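# Seat the middle power-strip plug, or unplug it if damaged

## Task

Press the plug sitting in the power strip's middle outlet until it is completely seated. If it will not go all the way in, treat that outlet as broken: withdraw the plug and keep it unplugged. In either case the strip's other plug must stay completely inserted.

## Robot and tools

Robot and frame. Two arms, left_arm and right_arm, work over a table. Absolute positions and orientations use the scene frame: origin at table-top height, halfway between the two arms' nominal bases, +x pointing out over the table, +z up, and left_arm on the +y side. The arm names do not match image sides. Each gripper's fingers point along its own +z axis and close along its own y axis. end_effector_position is the spot between the finger pads, roughly 1 cm short of the tips.

execute_actions(actions, cameras). actions is a list of actions. Each action is a table of up to 15 rows, one row per control step of 1/30 s; if there are fewer rows, the final row is repeated until 15 steps have run. A row always has 14 numbers in [-1, 1], even when only one arm moves. The first 7 are left_arm: dx, dy, dz, rx, ry, rz, opening. The next 7 are right_arm in the same order. The six pose numbers are offsets along that arm's Hand target axes, not scene axes. Every row in an action counts from the Hand target the action started with, so rows do not add up. The next action starts from the new Hand target, so sending the same offset again moves the arm further. Scale: 1.0 equals 0.6 m or 180 degrees. rx, ry, rz form a single rotation vector. opening is absolute: +1 is fully open (0.093 m) and -1 is closed. Sending six zeros asks that arm to go back to its Hand target. An arm blocked by an object keeps pressing until you command it away. An empty actions list just returns the state and images. cameras picks images: omitted, null or ["all"] gives all; [] gives none. An unknown name invalidates the call.

move(target, speed, blend, opening_speed, blocking, cameras). target is either one 14-number row or a list of up to 15 rows, using the same layout and scale. Every row is an offset from the arms' Hand targets at the start of the move, never from the previous row. The grippers follow straight paths and take the shorter way round. speed is the top path speed in m/s, from 0.002 to 2.9, default 0.25; turning is capped at twice that number in rad/s. Give one value, or one for each target. blend, in m, rounds the corners between listed targets. opening_speed is how fast the opening command changes per second on the -1 to +1 scale, at least 0.2. A move lasts at least 0.5 s and is cut off after 10 s. It does not avoid obstacles or the other arm. The result adds a "move:" line giving the ending (done, off_target, moving, held, fault) and any limits (paced means the pose was clipped; held means steps were withheld). done means within 10 mm and 2 degrees, but it says nothing about contact. With blocking=false the call returns after about 0.5 s while the move continues.

wait(seconds 0 to 10) lets time pass while holding the last commands. stop brakes a running move to rest. zoom_image(camera, region=[x0, y0, x1, y1]) enlarges part of a camera's most recent image, in pixels from the top-left corner, at most 504 by 504. finished_scene(scene) ends the current scene and cannot be undone. Pass the current scene number.

Cameras: cam_head_left and cam_head_right (504x504, fixed) and cam_left_wrist and cam_right_wrist (896x504, riding on the hands). The calibration lines give K, distortion and T_world_to_cam. Fixed cameras can be off by a couple of degrees or millimetres. Wrist views can lag behind during motion.

Results. end_effector_position (m) and end_effector_quat_wxyz are in the scene frame. They can be off by a few centimetres, more at long reach. Hand target is the last commanded pose after clipping, and the next offsets start from it. Tool commands shows each present command; to leave a gripper as it is, send that value again, because 0 is itself a command. grip_measured reads +1 when open and -1 when closed. The pads meet near -0.94, and each millimetre of object width adds about 0.0208. Joint positions end with the finger gap in m. Joint torques follow the joint order, positive toward larger angles; the first three wrap at ±28 N m. A Joint velocities list reads "within noise" when the arm is still. Calls that ran actions also show end_effector_position at some steps.

Motion behaviour. Each step, the commanded orientation is clipped to within 40 degrees of the measured one. Friction and weight can leave the gripper short, low or tilted. A small command may do nothing or go sideways. Check position and tilt after every move. If the gripper stops short, send the remaining distance as an offset. To end a push, command the target back past the gripper. Do not route paths close to an arm's own base, because this can flip its shoulder posture. Joint ranges (rad): waist -2.618 to 3.054, shoulder 0 to 3.142, elbow 0 to 3.142 (straight at 2.901), wrist pitch and yaw ±1.571, wrist roll ±2.094.

Heat. Holding loads, staying stretched out or pushing against something that will not move heats the motors. A MOTOR HOT line appears at 75 °C. At 90 °C an OVER-TEMPERATURE FAULT folds that arm and leaves it idle. At 100 °C the arm goes limp.

Avoid. Do not let anything fall off the table or leave it there. Avoid drops, releasing moving parts, slams and hard strikes. Pressing a target far beyond the contact point or moving fast pushes harder, so approach the plug slowly with a modest overshoot and watch the images and torques. Keep the grippers and arms from colliding or squeezing each other, and never close one gripper on the other's fingers. Do not disturb the plug that is already fully inserted.

Each tool is called after "Call:" as a command line: name --argument value for each argument, lists and objects as JSON in quotes; but a table of rows of numbers goes row by row, as --pt "numbers of a row", without its own name.

## Session

Call:
execute_actions --actions '[]'

Scene clock: 0.00 s.
left_arm: end_effector_position=(+0.4165, +0.2519, +0.0680) grip_measured=+1.000 end_effector_quat_wxyz=(+0.532, +0.000, +0.846, +0.035) | right_arm: end_effector_position=(+0.3873, -0.2884, +0.0777) grip_measured=+1.000 end_effector_quat_wxyz=(+0.563, +0.081, +0.821, -0.053)
Joint positions: left_arm=[-0.052 1.553 0.367 0.737 -0.087 0.023 0.093] | right_arm=[-0.017 1.572 0.332 0.869 0.125 0.053 0.093]
Joint velocities: within noise
Joint torques (N m): no reading
Heat: left arm: 45 °C; right arm: 43 °C.
Hand target: left_arm +0.4187, +0.2519, +0.0720; +0.536, +0.000, +0.843, +0.034 | right_arm +0.3901, -0.2886, +0.0836; +0.570, +0.081, +0.816, -0.053
Tool commands: left_gripper/opening=+1.0 right_gripper/opening=+1.0

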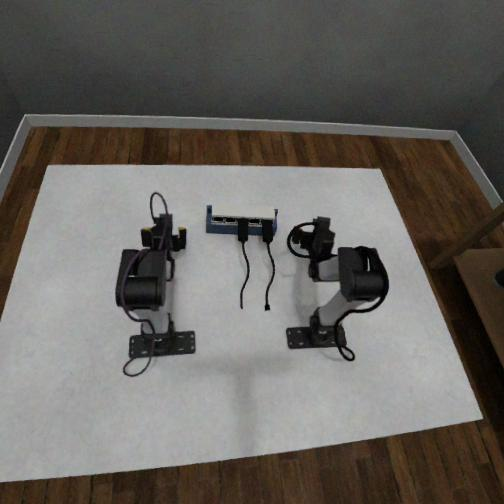

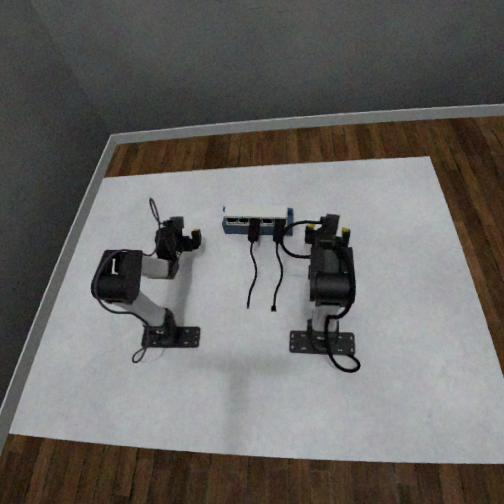

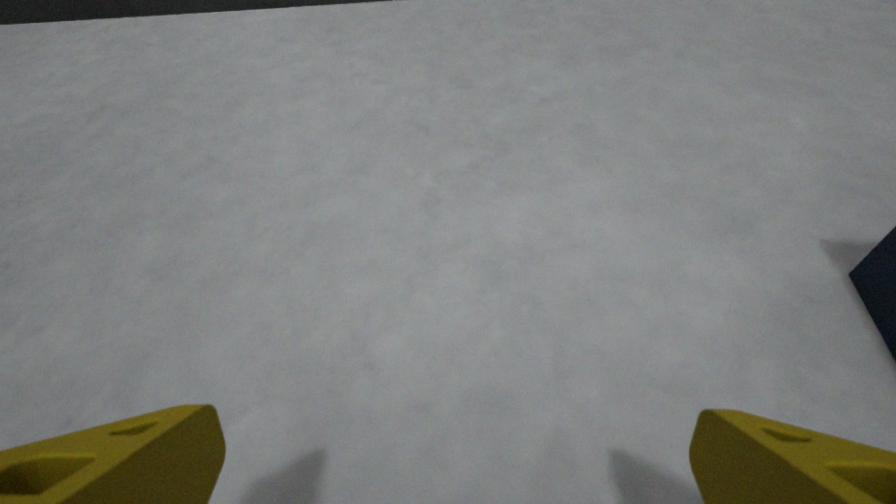

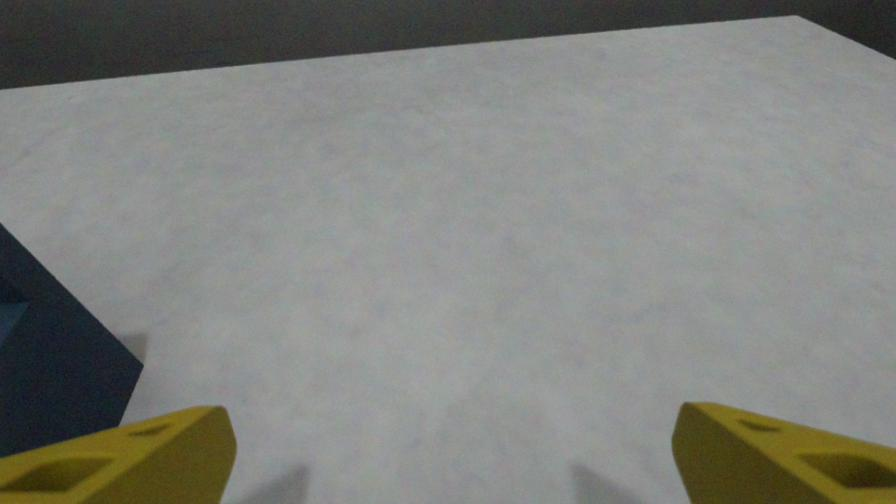

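Call:
zoom_image --camera "cam_head_left" --region '[190, 190, 310, 310]'

Call:
zoom_image --camera "cam_head_right" --region '[200, 190, 320, 310]'

Scaled by 4.200.

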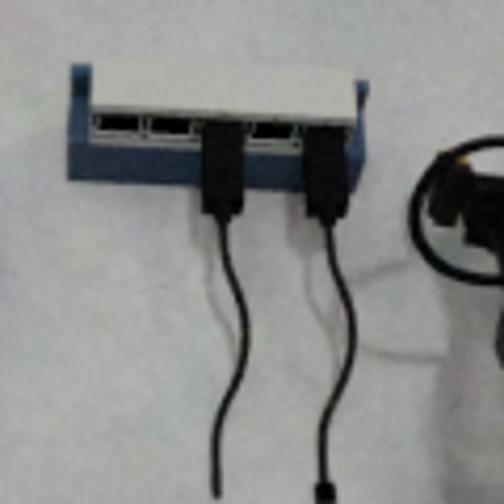

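Scaled by 4.200.

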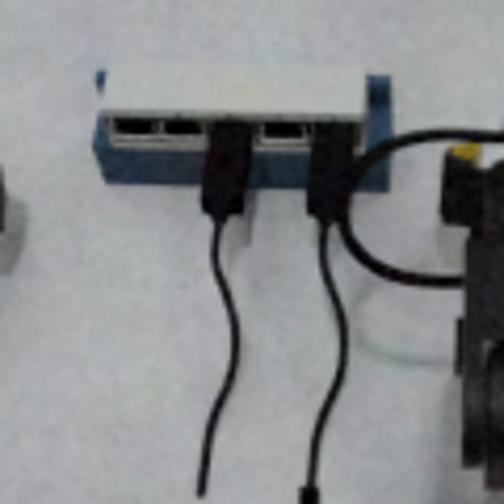

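Call:
move --target '[-0.0187,-0.4063,-0.2438,0,0,0,1,0,0,0,0,0,0,1]' --speed 0.2

Scene clock: 15.70 s.
left_arm: end_effector_position=(+0.2973, +0.0033, +0.1249) grip_measured=+1.000 end_effector_quat_wxyz=(+0.531, +0.011, +0.847, +0.037) | right_arm: end_effector_position=(+0.3873, -0.2884, +0.0777) grip_measured=+1.000 end_effector_quat_wxyz=(+0.563, +0.081, +0.821, -0.053)
Joint positions: left_arm=[-1.183 1.54 0.808 -0.216 -1.007 -0.785 0.093] | right_arm=[-0.017 1.572 0.332 0.869 0.125 0.053 0.093]
Joint velocities: within noise
Joint torques (N m): left_arm=[-0.31 -4.53 8.35 1.22 -0.51 -0.26] | right_arm=[0.06 -5.19 4.98 2.52 -0.08 0]
Heat: left arm: 47 °C; right arm: 48 °C.
Hand target: left_arm +0.3001, -0.0002, +0.1298; +0.536, +0.000, +0.843, +0.034 | right_arm +0.3901, -0.2886, +0.0836; +0.570, +0.081, +0.816, -0.053
Off the commanded pose: left_arm 0.007 m, 2 deg | right_arm 0.007 m, 1 deg.
move: done
camera_calibration:
cam_left_wrist: T_world_to_cam=[[0.0473122, -0.996687, -0.0661493, -0.00103916], [-0.76458, 0.00648052, -0.644496, 0.34707], [0.64279, 0.081069, -0.761741, -0.0104244], [0, 0, 0, 1]] pos_world=[0.272113, -0.00243983, 0.215676]

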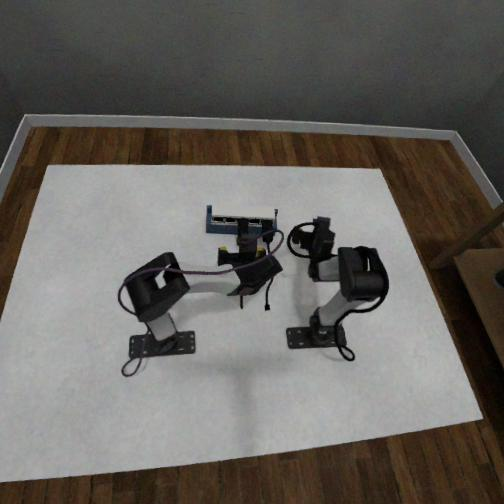

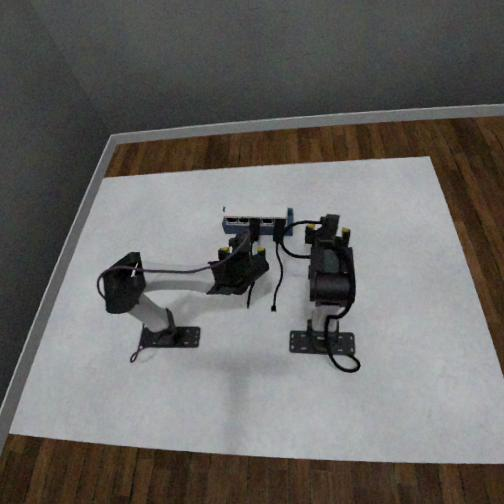

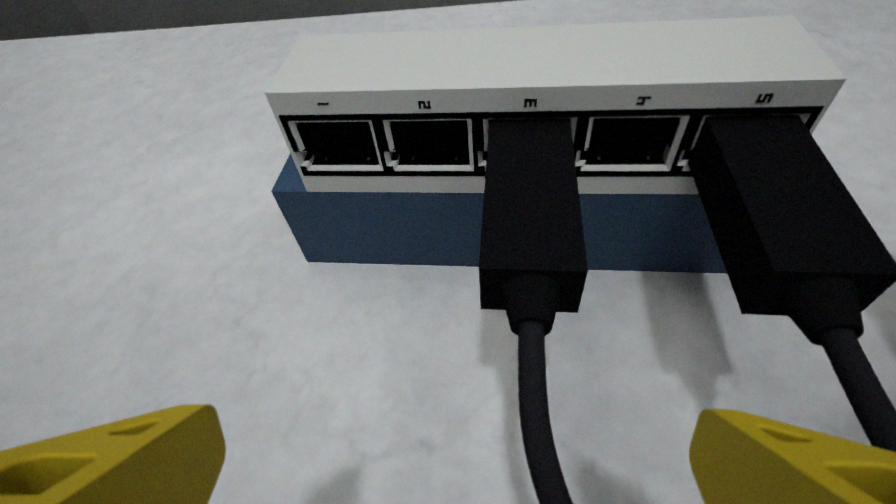

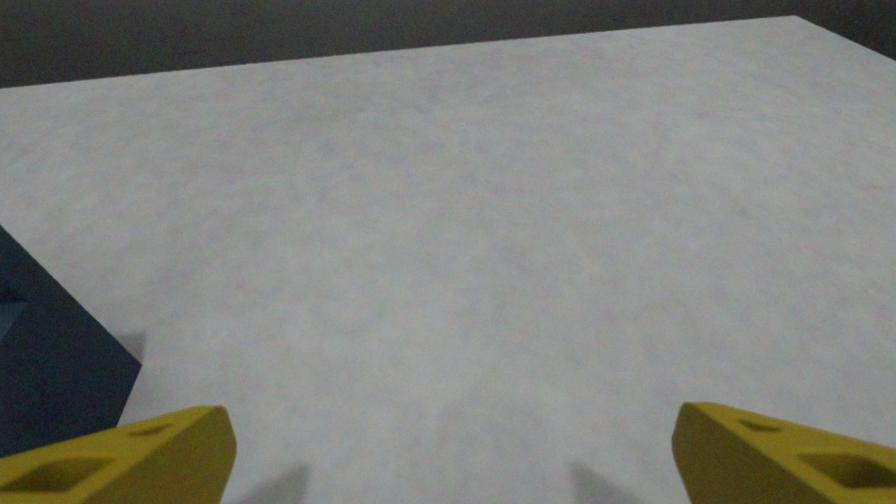

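Call:
zoom_image --camera "cam_left_wrist" --region '[440, 70, 700, 330]'

Call:
zoom_image --camera "cam_left_wrist" --region '[640, 70, 896, 330]'

Scaled by 1.938.

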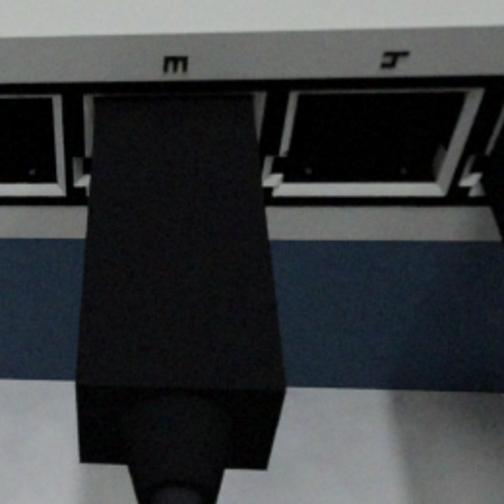

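Scaled by 1.938.

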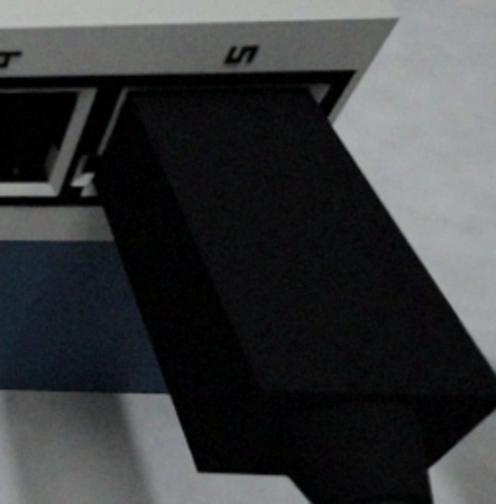

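Call:
move --target '[-0.0692,-0.0352,0.1042,0.0248,-0.0005,-0.0085,0.3,0,0,0,0,0,0,1]' --speed 0.12

Scene clock: 44.73 s.
left_arm: end_effector_position=(+0.3692, -0.0125, +0.1340) grip_measured=+0.301 end_effector_quat_wxyz=(+0.531, +0.012, +0.847, +0.003) | right_arm: end_effector_position=(+0.3873, -0.2884, +0.0777) grip_measured=+1.000 end_effector_quat_wxyz=(+0.563, +0.081, +0.821, -0.053)
Joint positions: left_arm=[-0.981 1.647 0.904 0.047 -0.823 -0.532 0.06] | right_arm=[-0.017 1.572 0.332 0.869 0.125 0.053 0.093]
Joint velocities: within noise
Joint torques (N m): left_arm=[0.05 -5.56 8.65 1.81 -0.2 0.02] | right_arm=[0.05 -5.18 5.01 2.53 -0.07 -0.01]
Heat: left arm: 51 °C; right arm: 51 °C.
Hand target: left_arm +0.3752, -0.0193, +0.1397; +0.537, +0.010, +0.844, -0.006 | right_arm +0.3901, -0.2886, +0.0836; +0.570, +0.081, +0.816, -0.053
Off the commanded pose: left_arm 0.011 m, 1 deg | right_arm 0.007 m, 1 deg.
move: off_target (left_arm)
camera_calibration:
cam_left_wrist: T_world_to_cam=[[0.0107306, -0.999902, -0.00895496, -0.0137393], [-0.765435, -0.00245124, -0.643508, 0.408125], [0.643423, 0.0137597, -0.765387, -0.0489839], [0, 0, 0, 1]] pos_world=[0.344058, -0.0120635, 0.225017]

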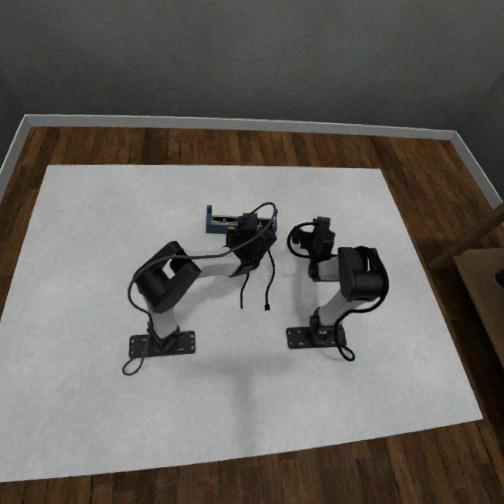

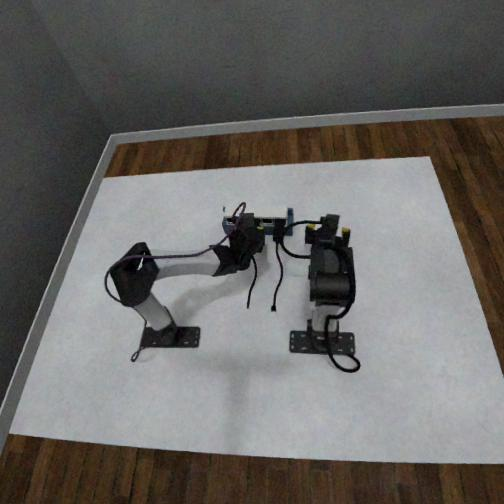

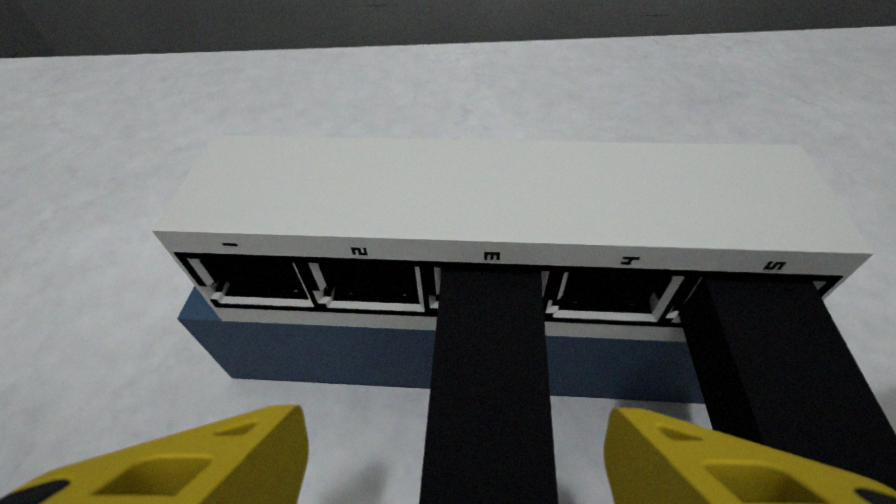

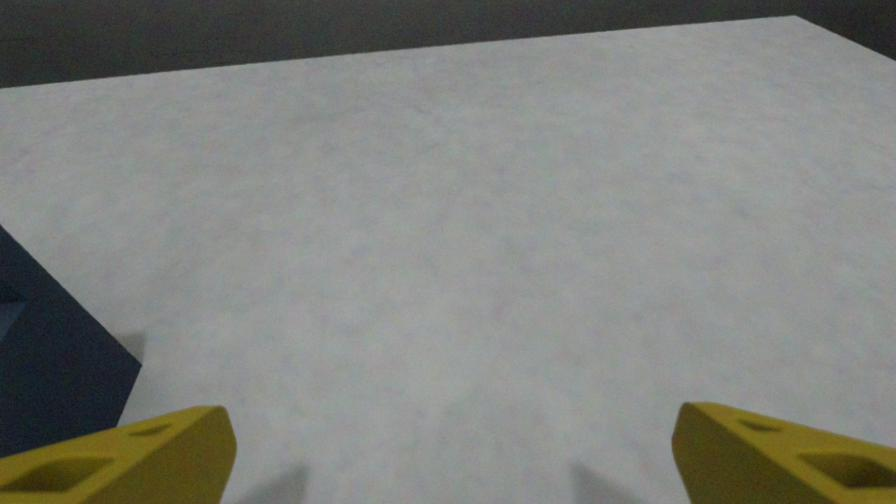

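Call:
move --target '[-0.0221,-0.0138,0.0472,0.0081,0,0.0038,0.3,0,0,0,0,0,0,1]' --speed 0.1 --cameras '["cam_left_wrist","cam_head_right"]'

Scene clock: 58.00 s.
left_arm: end_effector_position=(+0.3998, -0.0216, +0.1340) grip_measured=+0.301 end_effector_quat_wxyz=(+0.530, +0.023, +0.848, -0.005) | right_arm: end_effector_position=(+0.3873, -0.2884, +0.0777) grip_measured=+1.000 end_effector_quat_wxyz=(+0.563, +0.081, +0.821, -0.053)
Joint positions: left_arm=[-0.915 1.724 0.978 0.105 -0.748 -0.453 0.06] | right_arm=[-0.017 1.572 0.332 0.869 0.125 0.053 0.093]
Joint velocities: within noise
Joint torques (N m): left_arm=[0.02 -6.2 8.77 1.93 -0.17 0] | right_arm=[0.02 -5.2 5.03 2.53 -0.08 -0.02]
Heat: left arm: 52 °C; right arm: 52 °C.
Hand target: left_arm +0.4063, -0.0281, +0.1397; +0.537, +0.021, +0.843, -0.013 | right_arm +0.3901, -0.2886, +0.0836; +0.570, +0.081, +0.816, -0.053
Off the commanded pose: left_arm 0.011 m, 1 deg | right_arm 0.007 m, 1 deg.
move: off_target (left_arm)
camera_calibration:
cam_left_wrist: T_world_to_cam=[[-0.0164351, -0.999837, -0.00750582, -0.0125417], [-0.766749, 0.017421, -0.641711, 0.432067], [0.641737, -0.00479152, -0.76691, -0.0681267], [0, 0, 0, 1]] pos_world=[0.3748, -0.0203931, 0.224921]
Images, in order (width x height): cam_head_right 504x504, cam_left_wrist 896x504.

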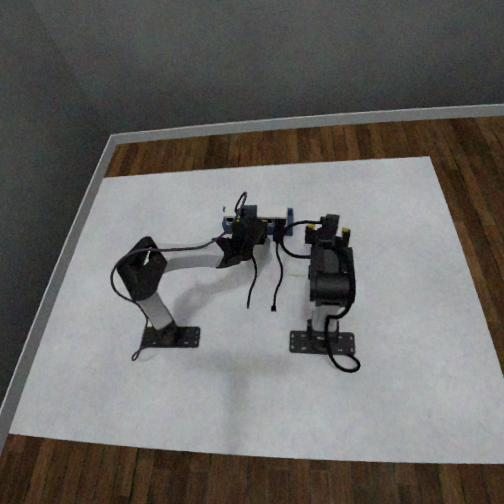

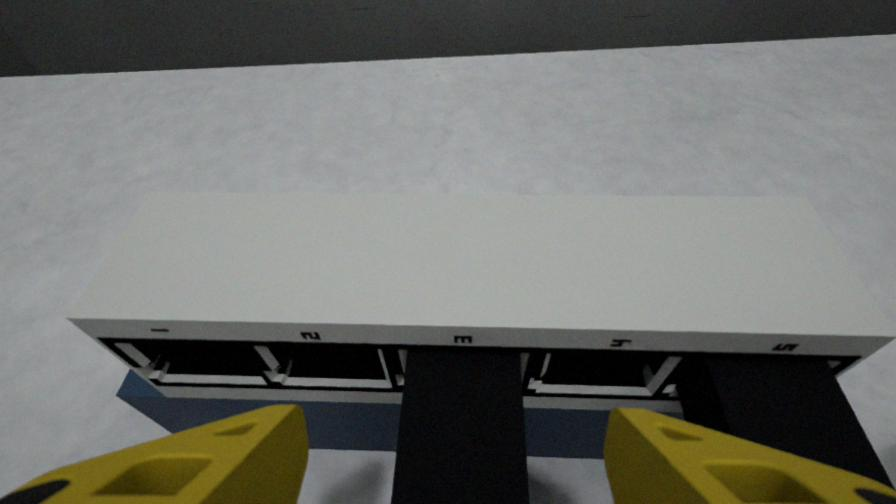

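Call:
move --target '[0.068,0,0.0317,0,0,0,0.3,0,0,0,0,0,0,1]' --speed 0.06

Scene clock: 64.20 s.
left_arm: end_effector_position=(+0.4052, -0.0287, +0.1003) grip_measured=+0.301 end_effector_quat_wxyz=(+0.538, +0.017, +0.843, -0.015) | right_arm: end_effector_position=(+0.3873, -0.2884, +0.0777) grip_measured=+1.000 end_effector_quat_wxyz=(+0.563, +0.081, +0.821, -0.053)
Joint positions: left_arm=[-0.915 1.829 0.927 0.291 -0.746 -0.452 0.06] | right_arm=[-0.017 1.572 0.332 0.869 0.125 0.053 0.093]
Joint velocities: within noise
Joint torques (N m): left_arm=[0.03 -6.84 5.23 1.94 -0.16 0.02] | right_arm=[0.05 -5.18 4.98 2.54 -0.08 -0.01]
Heat: left arm: 51 °C; right arm: 52 °C.
Hand target: left_arm +0.4062, -0.0281, +0.0947; +0.537, +0.021, +0.844, -0.013 | right_arm +0.3901, -0.2886, +0.0836; +0.570, +0.081, +0.816, -0.053
Off the commanded pose: left_arm 0.006 m, 1 deg | right_arm 0.007 m, 1 deg.
move: done
camera_calibration:
cam_left_wrist: T_world_to_cam=[[-0.018215, -0.999719, 0.0152009, -0.0214125], [-0.754896, 0.00378226, -0.655833, 0.411096], [0.655591, -0.0234211, -0.754753, -0.10479], [0, 0, 0, 1]] pos_world=[0.378644, -0.0254157, 0.190845]

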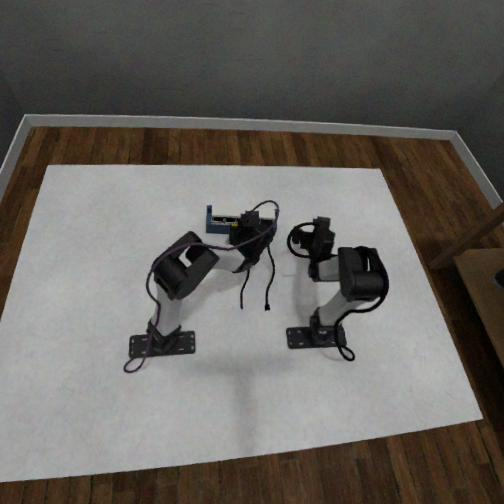

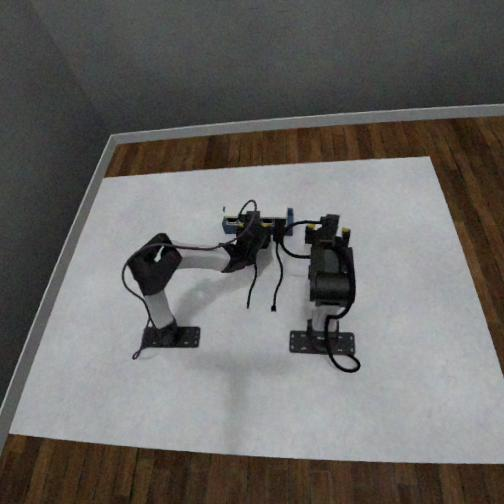

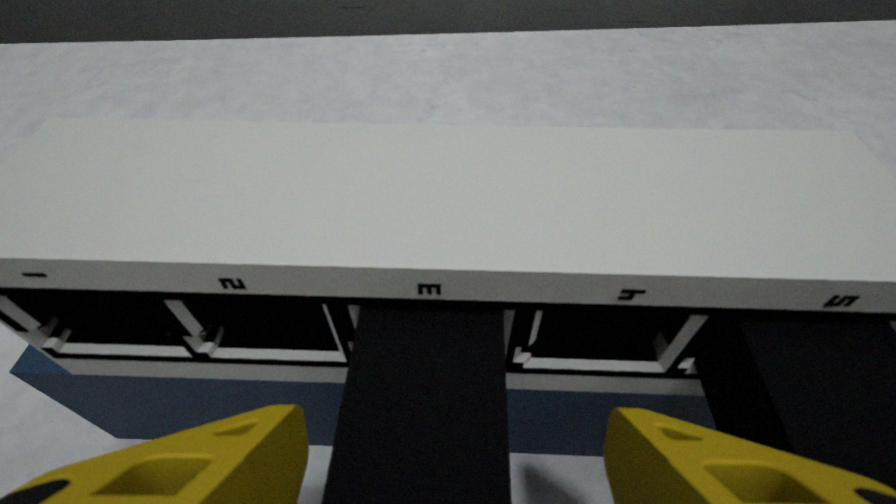

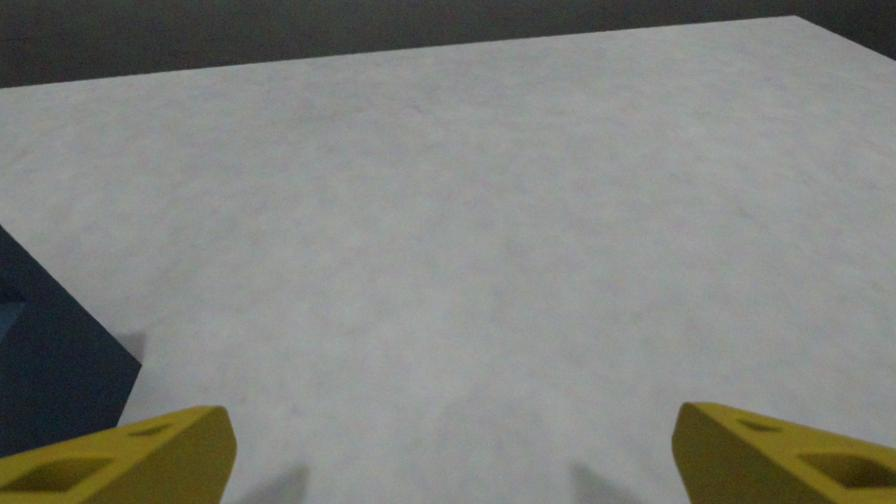

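Call:
move --target '[0.0198,0.0195,-0.0028,0,0,0,0.3,0,0,0,0,0,0,1]' --speed 0.05 --cameras '["cam_left_wrist"]'

Scene clock: 69.13 s.
left_arm: end_effector_position=(+0.4002, -0.0197, +0.0884) grip_measured=+0.301 end_effector_quat_wxyz=(+0.540, +0.016, +0.842, -0.017) | right_arm: end_effector_position=(+0.3873, -0.2884, +0.0777) grip_measured=+1.000 end_effector_quat_wxyz=(+0.563, +0.081, +0.821, -0.053)
Joint positions: left_arm=[-0.91 1.829 0.859 0.368 -0.743 -0.447 0.06] | right_arm=[-0.017 1.572 0.332 0.869 0.125 0.053 0.093]
Joint velocities: within noise
Joint torques (N m): left_arm=[0.34 -7.79 4.48 1.82 -0.12 0.03] | right_arm=[0.05 -5.24 5.03 2.53 -0.08 0]
Heat: left arm: 51 °C; right arm: 53 °C.
Hand target: left_arm +0.4002, -0.0161, +0.0846; +0.537, +0.022, +0.843, -0.013 | right_arm +0.3901, -0.2886, +0.0836; +0.570, +0.081, +0.816, -0.053
Off the commanded pose: left_arm 0.005 m, 1 deg | right_arm 0.007 m, 1 deg.
move: done
camera_calibration:
cam_left_wrist: T_world_to_cam=[[-0.0180921, -0.999649, 0.0193579, -0.0127065], [-0.751998, 0.000845506, -0.659165, 0.398559], [0.658917, -0.0264828, -0.751749, -0.111917], [0, 0, 0, 1]] pos_world=[0.37323, -0.0160029, 0.178829]
Images, in order (width x height): cam_left_wrist 896x504.

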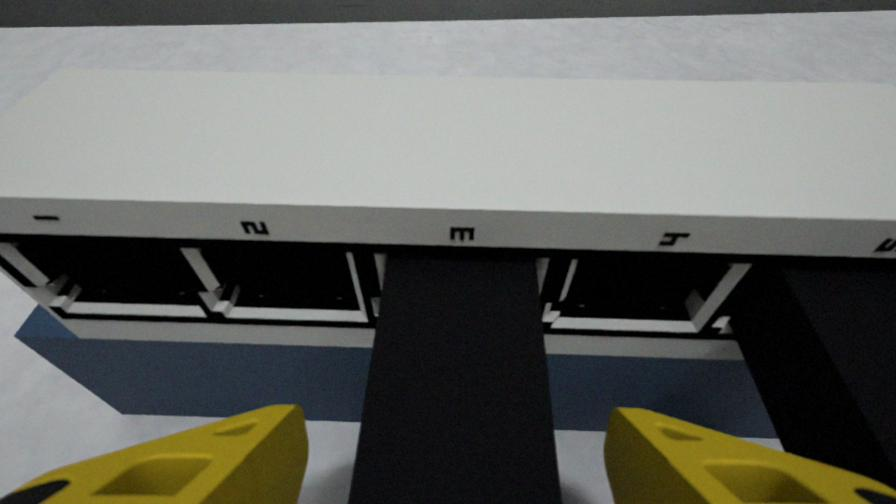

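Call:
move --target '[0,0,0,0,0,0,-0.55,0,0,0,0,0,0,1]' --opening_speed 0.35 --cameras '["cam_left_wrist"]'

Scene clock: 76.47 s.
left_arm: end_effector_position=(+0.4002, -0.0205, +0.0885) grip_measured=-0.375 end_effector_quat_wxyz=(+0.540, +0.019, +0.842, -0.018) | right_arm: end_effector_position=(+0.3873, -0.2884, +0.0777) grip_measured=+1.000 end_effector_quat_wxyz=(+0.563, +0.081, +0.821, -0.053)
Joint positions: left_arm=[-0.91 1.829 0.859 0.371 -0.739 -0.441 0.027] | right_arm=[-0.017 1.572 0.332 0.869 0.125 0.053 0.093]
Joint velocities: within noise
Joint torques (N m): left_arm=[0.34 -7.8 4.57 1.8 -0.15 -0.03] | right_arm=[0.08 -5.22 5.04 2.53 -0.07 -0.01]
Heat: left arm: 50 °C; right arm: 53 °C.
Hand target: left_arm +0.4002, -0.0161, +0.0846; +0.537, +0.021, +0.844, -0.013 | right_arm +0.3901, -0.2886, +0.0836; +0.570, +0.081, +0.816, -0.053
Off the commanded pose: left_arm 0.006 m, 1 deg | right_arm 0.007 m, 1 deg.
move: done
camera_calibration:
cam_left_wrist: T_world_to_cam=[[-0.024064, -0.999559, 0.0174134, -0.010921], [-0.751892, 0.00661663, -0.659253, 0.398707], [0.658847, -0.0289573, -0.75172, -0.111887], [0, 0, 0, 1]] pos_world=[0.373238, -0.0167942, 0.178931]
Images, in order (width x height): cam_left_wrist 896x504.

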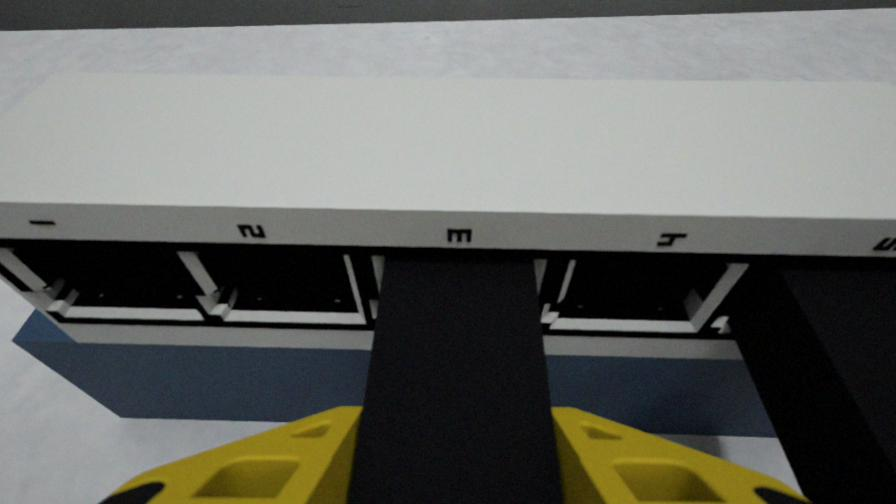

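Call:
move --target '[-0.0071,0,0.0151,0,0,0,-0.6,0,0,0,0,0,0,1]' --speed 0.02 --cameras '["cam_left_wrist"]'

Scene clock: 82.77 s.
left_arm: end_effector_position=(+0.4010, -0.0199, +0.0884) grip_measured=-0.386 end_effector_quat_wxyz=(+0.539, +0.021, +0.842, -0.017) | right_arm: end_effector_position=(+0.3873, -0.2884, +0.0777) grip_measured=+1.000 end_effector_quat_wxyz=(+0.563, +0.081, +0.821, -0.053)
Joint positions: left_arm=[-0.907 1.829 0.859 0.371 -0.736 -0.436 0.027] | right_arm=[-0.017 1.572 0.332 0.869 0.125 0.053 0.093]
Joint velocities: within noise
Joint torques (N m): left_arm=[1.83 -6.04 6.91 1.86 -0.03 0.1] | right_arm=[0.05 -5.24 4.98 2.54 -0.08 -0.01]
Heat: left arm: 50 °C; right arm: 53 °C.
Hand target: left_arm +0.4102, -0.0167, +0.0847; +0.537, +0.021, +0.843, -0.013 | right_arm +0.3901, -0.2886, +0.0836; +0.570, +0.081, +0.816, -0.053
Off the commanded pose: left_arm 0.011 m, 1 deg | right_arm 0.007 m, 1 deg.
move: off_target (left_arm)
camera_calibration:
cam_left_wrist: T_world_to_cam=[[-0.0255743, -0.999571, 0.0142926, -0.00938346], [-0.752479, 0.00983607, -0.658543, 0.399393], [0.65812, -0.0275966, -0.752407, -0.112059], [0, 0, 0, 1]] pos_world=[0.374043, -0.0164003, 0.178838]
Images, in order (width x height): cam_left_wrist 896x504.

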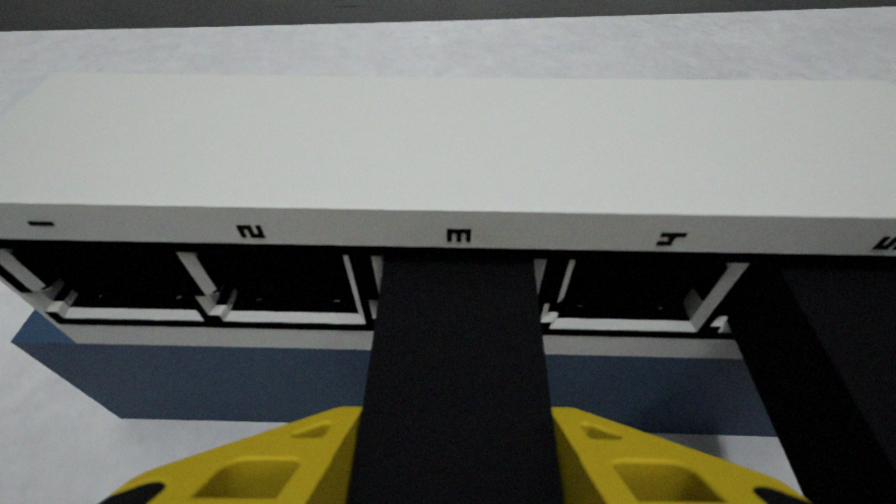

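Call:
move --target '[-0.0071,0,0.0151,0,0,0,-0.6,0,0,0,0,0,0,1]' --speed 0.02 --cameras '["cam_left_wrist"]'

Call:
move --target '[-0.0071,0,0.0151,0,0,0,-0.7,0,0,0,0,0,0,1]' --speed 0.02 --cameras '["cam_left_wrist"]'

Scene clock: 85.63 s.
left_arm: end_effector_position=(+0.4014, -0.0200, +0.0884) grip_measured=-0.388 end_effector_quat_wxyz=(+0.539, +0.023, +0.842, -0.017) | right_arm: end_effector_position=(+0.3873, -0.2884, +0.0777) grip_measured=+1.000 end_effector_quat_wxyz=(+0.563, +0.081, +0.821, -0.053)
Joint positions: left_arm=[-0.905 1.829 0.86 0.371 -0.731 -0.432 0.027] | right_arm=[-0.017 1.572 0.332 0.869 0.125 0.053 0.093]
Joint velocities: within noise
Joint torques (N m): left_arm=[3.32 -4.49 9.06 1.92 0.09 0.2] | right_arm=[0.05 -5.27 5 2.53 -0.07 -0.01]
Heat: left arm: 50 °C; right arm: 53 °C.
Hand target: left_arm +0.4202, -0.0172, +0.0848; +0.537, +0.022, +0.843, -0.013 | right_arm +0.3901, -0.2886, +0.0836; +0.570, +0.081, +0.816, -0.053
Off the commanded pose: left_arm 0.019 m, 1 deg | right_arm 0.007 m, 1 deg.
move: off_target (left_arm)
camera_calibration:
cam_left_wrist: T_world_to_cam=[[-0.0290597, -0.999502, 0.0122609, -0.0078955], [-0.753125, 0.013828, -0.657733, 0.400019], [0.657236, -0.0283475, -0.753152, -0.112009], [0, 0, 0, 1]] pos_world=[0.374651, -0.0165982, 0.178843]
Images, in order (width x height): cam_left_wrist 896x504.

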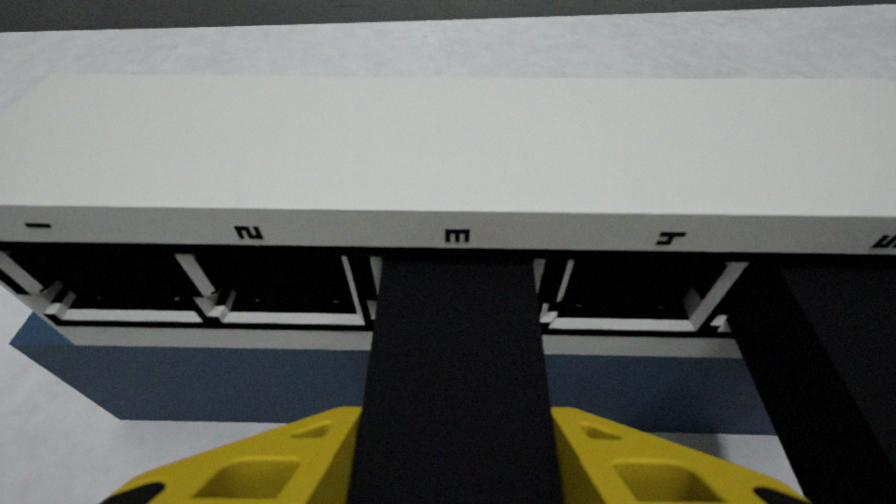

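Scene clock: 86.43 s.
left_arm: end_effector_position=(+0.4039, -0.0207, +0.0883) grip_measured=-0.389 end_effector_quat_wxyz=(+0.537, +0.024, +0.843, -0.017) | right_arm: end_effector_position=(+0.3873, -0.2884, +0.0777) grip_measured=+1.000 end_effector_quat_wxyz=(+0.563, +0.081, +0.821, -0.053)
Joint positions: left_arm=[-0.9 1.834 0.869 0.366 -0.724 -0.427 0.027] | right_arm=[-0.017 1.572 0.332 0.869 0.125 0.053 0.093]
Joint velocities: within noise
Joint torques (N m): left_arm=[4.48 -3.48 10.4 2.02 0.17 0.3] | right_arm=[0.02 -5.22 4.97 2.53 -0.07 -0.01]
Heat: left arm: 50 °C; right arm: 53 °C.
Hand target: left_arm +0.4302, -0.0177, +0.0847; +0.537, +0.022, +0.843, -0.013 | right_arm +0.3901, -0.2886, +0.0836; +0.570, +0.081, +0.816, -0.053
Off the commanded pose: left_arm 0.027 m, 1 deg | right_arm 0.007 m, 1 deg.
move: off_target (left_arm)
camera_calibration:
cam_left_wrist: T_world_to_cam=[[-0.0317172, -0.999449, 0.00981466, -0.00727228], [-0.755302, 0.0175358, -0.655142, 0.402517], [0.654608, -0.0281923, -0.755442, -0.112546], [0, 0, 0, 1]] pos_world=[0.377466, -0.0174997, 0.178755]
Images, in order (width x height): cam_left_wrist 896x504.

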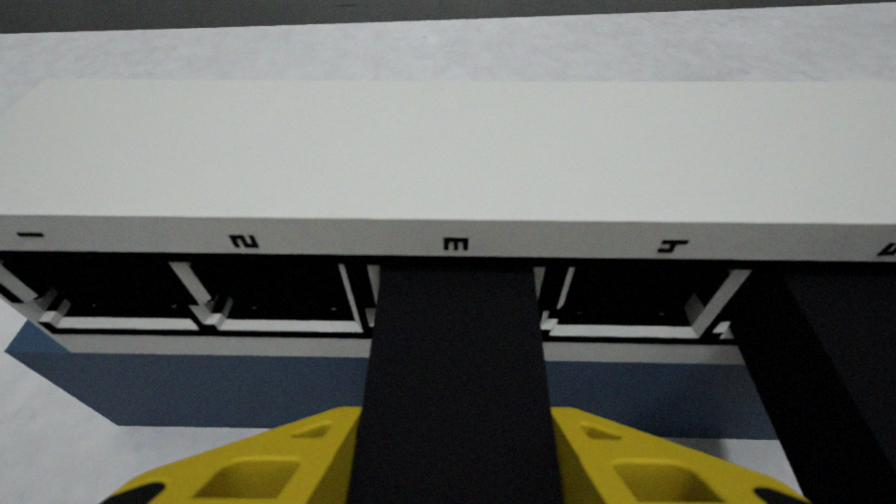

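Call:
move --target '[-0.0036,0,0.0076,0,0,0,-0.7,0,0,0,0,0,0,1]' --speed 0.02 --cameras '["cam_left_wrist"]'

Call:
move --target '[-0.0036,0,0.0076,0,0,0,-0.7,0,0,0,0,0,0,1]' --speed 0.02 --cameras '["cam_left_wrist"]'

Scene clock: 91.23 s.
left_arm: end_effector_position=(+0.4041, -0.0207, +0.0884) grip_measured=-0.389 end_effector_quat_wxyz=(+0.536, +0.025, +0.844, -0.015) | right_arm: end_effector_position=(+0.3873, -0.2884, +0.0777) grip_measured=+1.000 end_effector_quat_wxyz=(+0.563, +0.081, +0.821, -0.053)
Joint positions: left_arm=[-0.9 1.834 0.874 0.357 -0.725 -0.427 0.027] | right_arm=[-0.017 1.572 0.332 0.869 0.125 0.053 0.093]
Joint velocities: within noise
Joint torques (N m): left_arm=[5.23 -2.84 11.02 2.13 0.24 0.36] | right_arm=[0.01 -5.19 5.03 2.53 -0.08 -0.01]
Heat: left arm: 52 °C; right arm: 53 °C.
Hand target: left_arm +0.4353, -0.0179, +0.0847; +0.537, +0.021, +0.843, -0.013 | right_arm +0.3901, -0.2886, +0.0836; +0.570, +0.081, +0.816, -0.053
Off the commanded pose: left_arm 0.031 m, 0 deg | right_arm 0.007 m, 1 deg.
move: off_target (left_arm)
camera_calibration:
cam_left_wrist: T_world_to_cam=[[-0.0310096, -0.999499, 0.00629624, -0.00720984], [-0.757098, 0.0193755, -0.653014, 0.403376], [0.652565, -0.0250166, -0.75732, -0.111563], [0, 0, 0, 1]] pos_world=[0.377973, -0.0178127, 0.178967]
Images, in order (width x height): cam_left_wrist 896x504.

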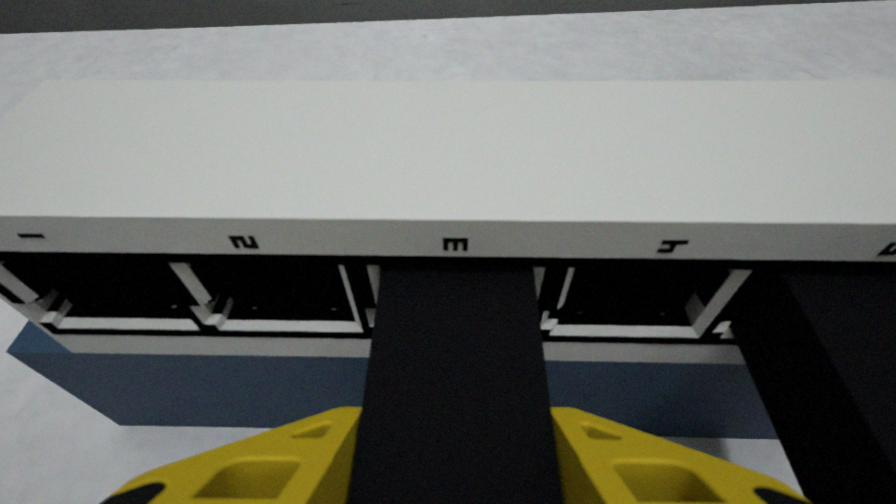

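Scene clock: 91.97 s.
left_arm: end_effector_position=(+0.4043, -0.0207, +0.0884) grip_measured=-0.389 end_effector_quat_wxyz=(+0.535, +0.026, +0.844, -0.013) | right_arm: end_effector_position=(+0.3873, -0.2884, +0.0777) grip_measured=+1.000 end_effector_quat_wxyz=(+0.563, +0.081, +0.821, -0.053)
Joint positions: left_arm=[-0.9 1.835 0.878 0.349 -0.725 -0.427 0.027] | right_arm=[-0.017 1.572 0.332 0.869 0.125 0.053 0.093]
Joint velocities: within noise
Joint torques (N m): left_arm=[5.94 -2.26 11.64 2.17 0.31 0.43] | right_arm=[0.06 -5.22 4.98 2.53 -0.08 -0.02]
Heat: left arm: 52 °C; right arm: 53 °C.
Hand target: left_arm +0.4402, -0.0182, +0.0847; +0.537, +0.022, +0.844, -0.013 | right_arm +0.3901, -0.2886, +0.0836; +0.570, +0.081, +0.816, -0.053
Off the commanded pose: left_arm 0.036 m, 1 deg | right_arm 0.007 m, 1 deg.
move: off_target (left_arm)
camera_calibration:
cam_left_wrist: T_world_to_cam=[[-0.0304107, -0.999534, 0.00256498, -0.00717029], [-0.758797, 0.0214157, -0.650975, 0.40408], [0.650617, -0.0217429, -0.759095, -0.11064], [0, 0, 0, 1]] pos_world=[0.378381, -0.0182263, 0.179078]
Images, in order (width x height): cam_left_wrist 896x504.

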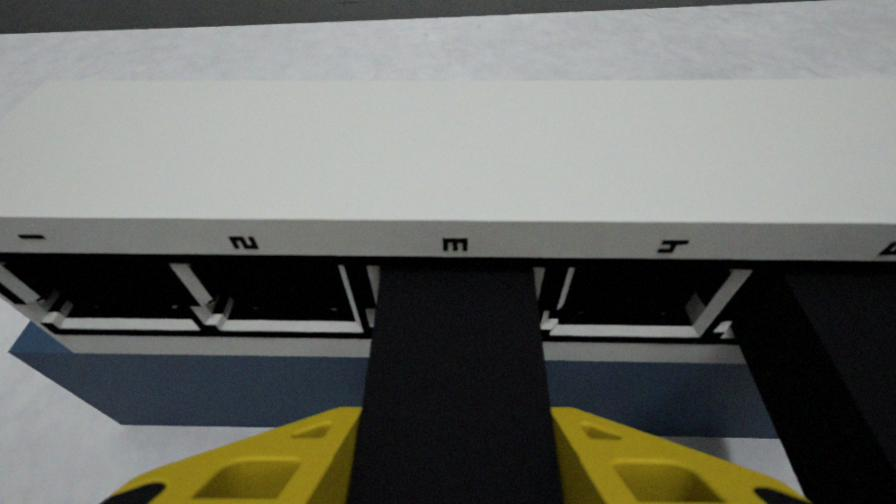

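Call:
move --target '[0.0208,-0.0071,-0.0563,0,0,0,-0.7,0,0,0,0,0,0,1]' --speed 0.05 --cameras '[]'

Call:
move --target '[0,0,0,0,0,0,0.25,0,0,0,0,0,0,1]' --opening_speed 1.0 --cameras '["cam_left_wrist"]'

Scene clock: 97.80 s.
left_arm: end_effector_position=(+0.4033, -0.0209, +0.0889) grip_measured=-0.389 end_effector_quat_wxyz=(+0.536, +0.021, +0.844, -0.013) | right_arm: end_effector_position=(+0.3873, -0.2884, +0.0777) grip_measured=+1.000 end_effector_quat_wxyz=(+0.563, +0.081, +0.821, -0.053)
Joint positions: left_arm=[-0.905 1.835 0.878 0.347 -0.736 -0.437 0.027] | right_arm=[-0.017 1.572 0.332 0.869 0.125 0.053 0.093]
Joint velocities: within noise
Joint torques (N m): left_arm=[-0.06 -7.49 5.63 1.84 -0.18 -0.06] | right_arm=[0.02 -5.19 5.05 2.53 -0.08 -0.01]
Heat: left arm: 52 °C; right arm: 54 °C.
Hand target: left_arm +0.4042, -0.0206, +0.0877; +0.537, +0.021, +0.843, -0.013 | right_arm +0.3901, -0.2886, +0.0836; +0.570, +0.081, +0.816, -0.053
Off the commanded pose: left_arm 0.001 m, 0 deg | right_arm 0.007 m, 1 deg.
move: done
No camera images: "cameras" was empty.

Scene clock: 99.00 s.
left_arm: end_effector_position=(+0.4032, -0.0208, +0.0890) grip_measured=+0.249 end_effector_quat_wxyz=(+0.537, +0.021, +0.844, -0.012) | right_arm: end_effector_position=(+0.3873, -0.2884, +0.0777) grip_measured=+1.000 end_effector_quat_wxyz=(+0.563, +0.081, +0.821, -0.053)
Joint positions: left_arm=[-0.905 1.835 0.878 0.347 -0.737 -0.437 0.057] | right_arm=[-0.017 1.572 0.332 0.869 0.125 0.053 0.093]
Joint velocities: within noise
Joint torques (N m): left_arm=[-0.05 -7.5 5.63 1.84 -0.17 -0.07] | right_arm=[0.05 -5.2 5 2.54 -0.08 -0.01]
Heat: left arm: 52 °C; right arm: 54 °C.
Hand target: left_arm +0.4042, -0.0206, +0.0877; +0.537, +0.021, +0.843, -0.013 | right_arm +0.3901, -0.2886, +0.0836; +0.570, +0.081, +0.816, -0.053
Off the commanded pose: left_arm 0.002 m, 0 deg | right_arm 0.007 m, 1 deg.
move: done
camera_calibration:
cam_left_wrist: T_world_to_cam=[[-0.0218176, -0.999745, 0.00590483, -0.0110698], [-0.75653, 0.0126481, -0.653837, 0.40274], [0.653595, -0.0187323, -0.756612, -0.110793], [0, 0, 0, 1]] pos_world=[0.376857, -0.0182363, 0.179564]
Images, in order (width x height): cam_left_wrist 896x504.

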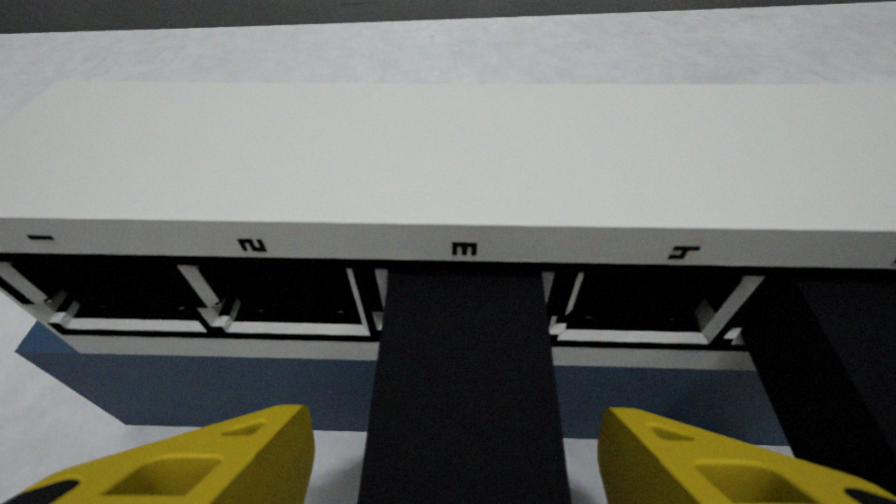

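Call:
move --target '[0.0509,-0.0178,-0.1871,0,0,0,0.25,0,0,0,0,0,0,1]' --speed 0.12 --cameras '["cam_left_wrist"]'

Call:
zoom_image --camera "cam_left_wrist" --region '[400, 70, 700, 370]'

Scene clock: 103.13 s.
left_arm: end_effector_position=(+0.2888, -0.0256, +0.0969) grip_measured=+0.249 end_effector_quat_wxyz=(+0.528, +0.036, +0.848, -0.003) | right_arm: end_effector_position=(+0.3873, -0.2884, +0.0777) grip_measured=+1.000 end_effector_quat_wxyz=(+0.563, +0.081, +0.821, -0.053)
Joint positions: left_arm=[-1.226 1.631 0.761 -0.016 -0.964 -0.752 0.057] | right_arm=[-0.017 1.572 0.332 0.869 0.125 0.053 0.093]
Joint velocities: within noise
Joint torques (N m): left_arm=[-0.49 -8.2 6.26 1.33 -0.48 -0.28] | right_arm=[0.09 -5.22 5.01 2.53 -0.07 0]
Heat: left arm: 51 °C; right arm: 54 °C.
Hand target: left_arm +0.2892, -0.0256, +0.1077; +0.537, +0.021, +0.843, -0.013 | right_arm +0.3901, -0.2886, +0.0836; +0.570, +0.081, +0.816, -0.053
Off the commanded pose: left_arm 0.011 m, 2 deg | right_arm 0.007 m, 1 deg.
move: off_target (left_arm)
camera_calibration:
cam_left_wrist: T_world_to_cam=[[-0.0370121, -0.999013, -0.0245401, -0.0110859], [-0.767659, 0.0441456, -0.639336, 0.324053], [0.639789, -0.00482471, -0.768536, -0.0246681], [0, 0, 0, 1]] pos_world=[0.264134, -0.0254995, 0.187949]
Images, in order (width x height): cam_left_wrist 896x504.

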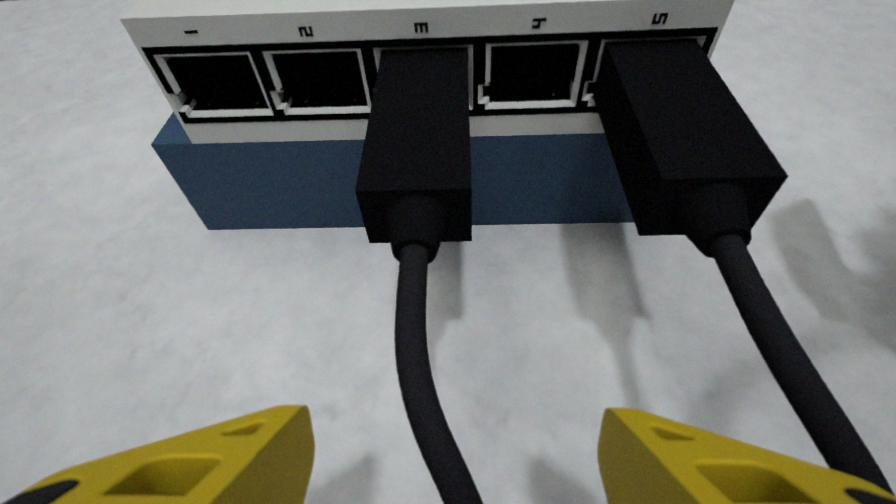

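Scaled by 1.680.

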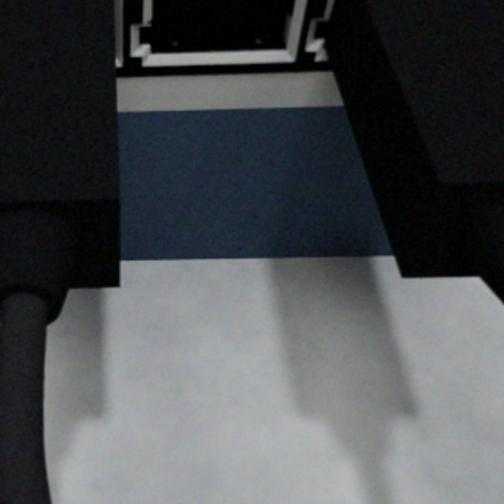

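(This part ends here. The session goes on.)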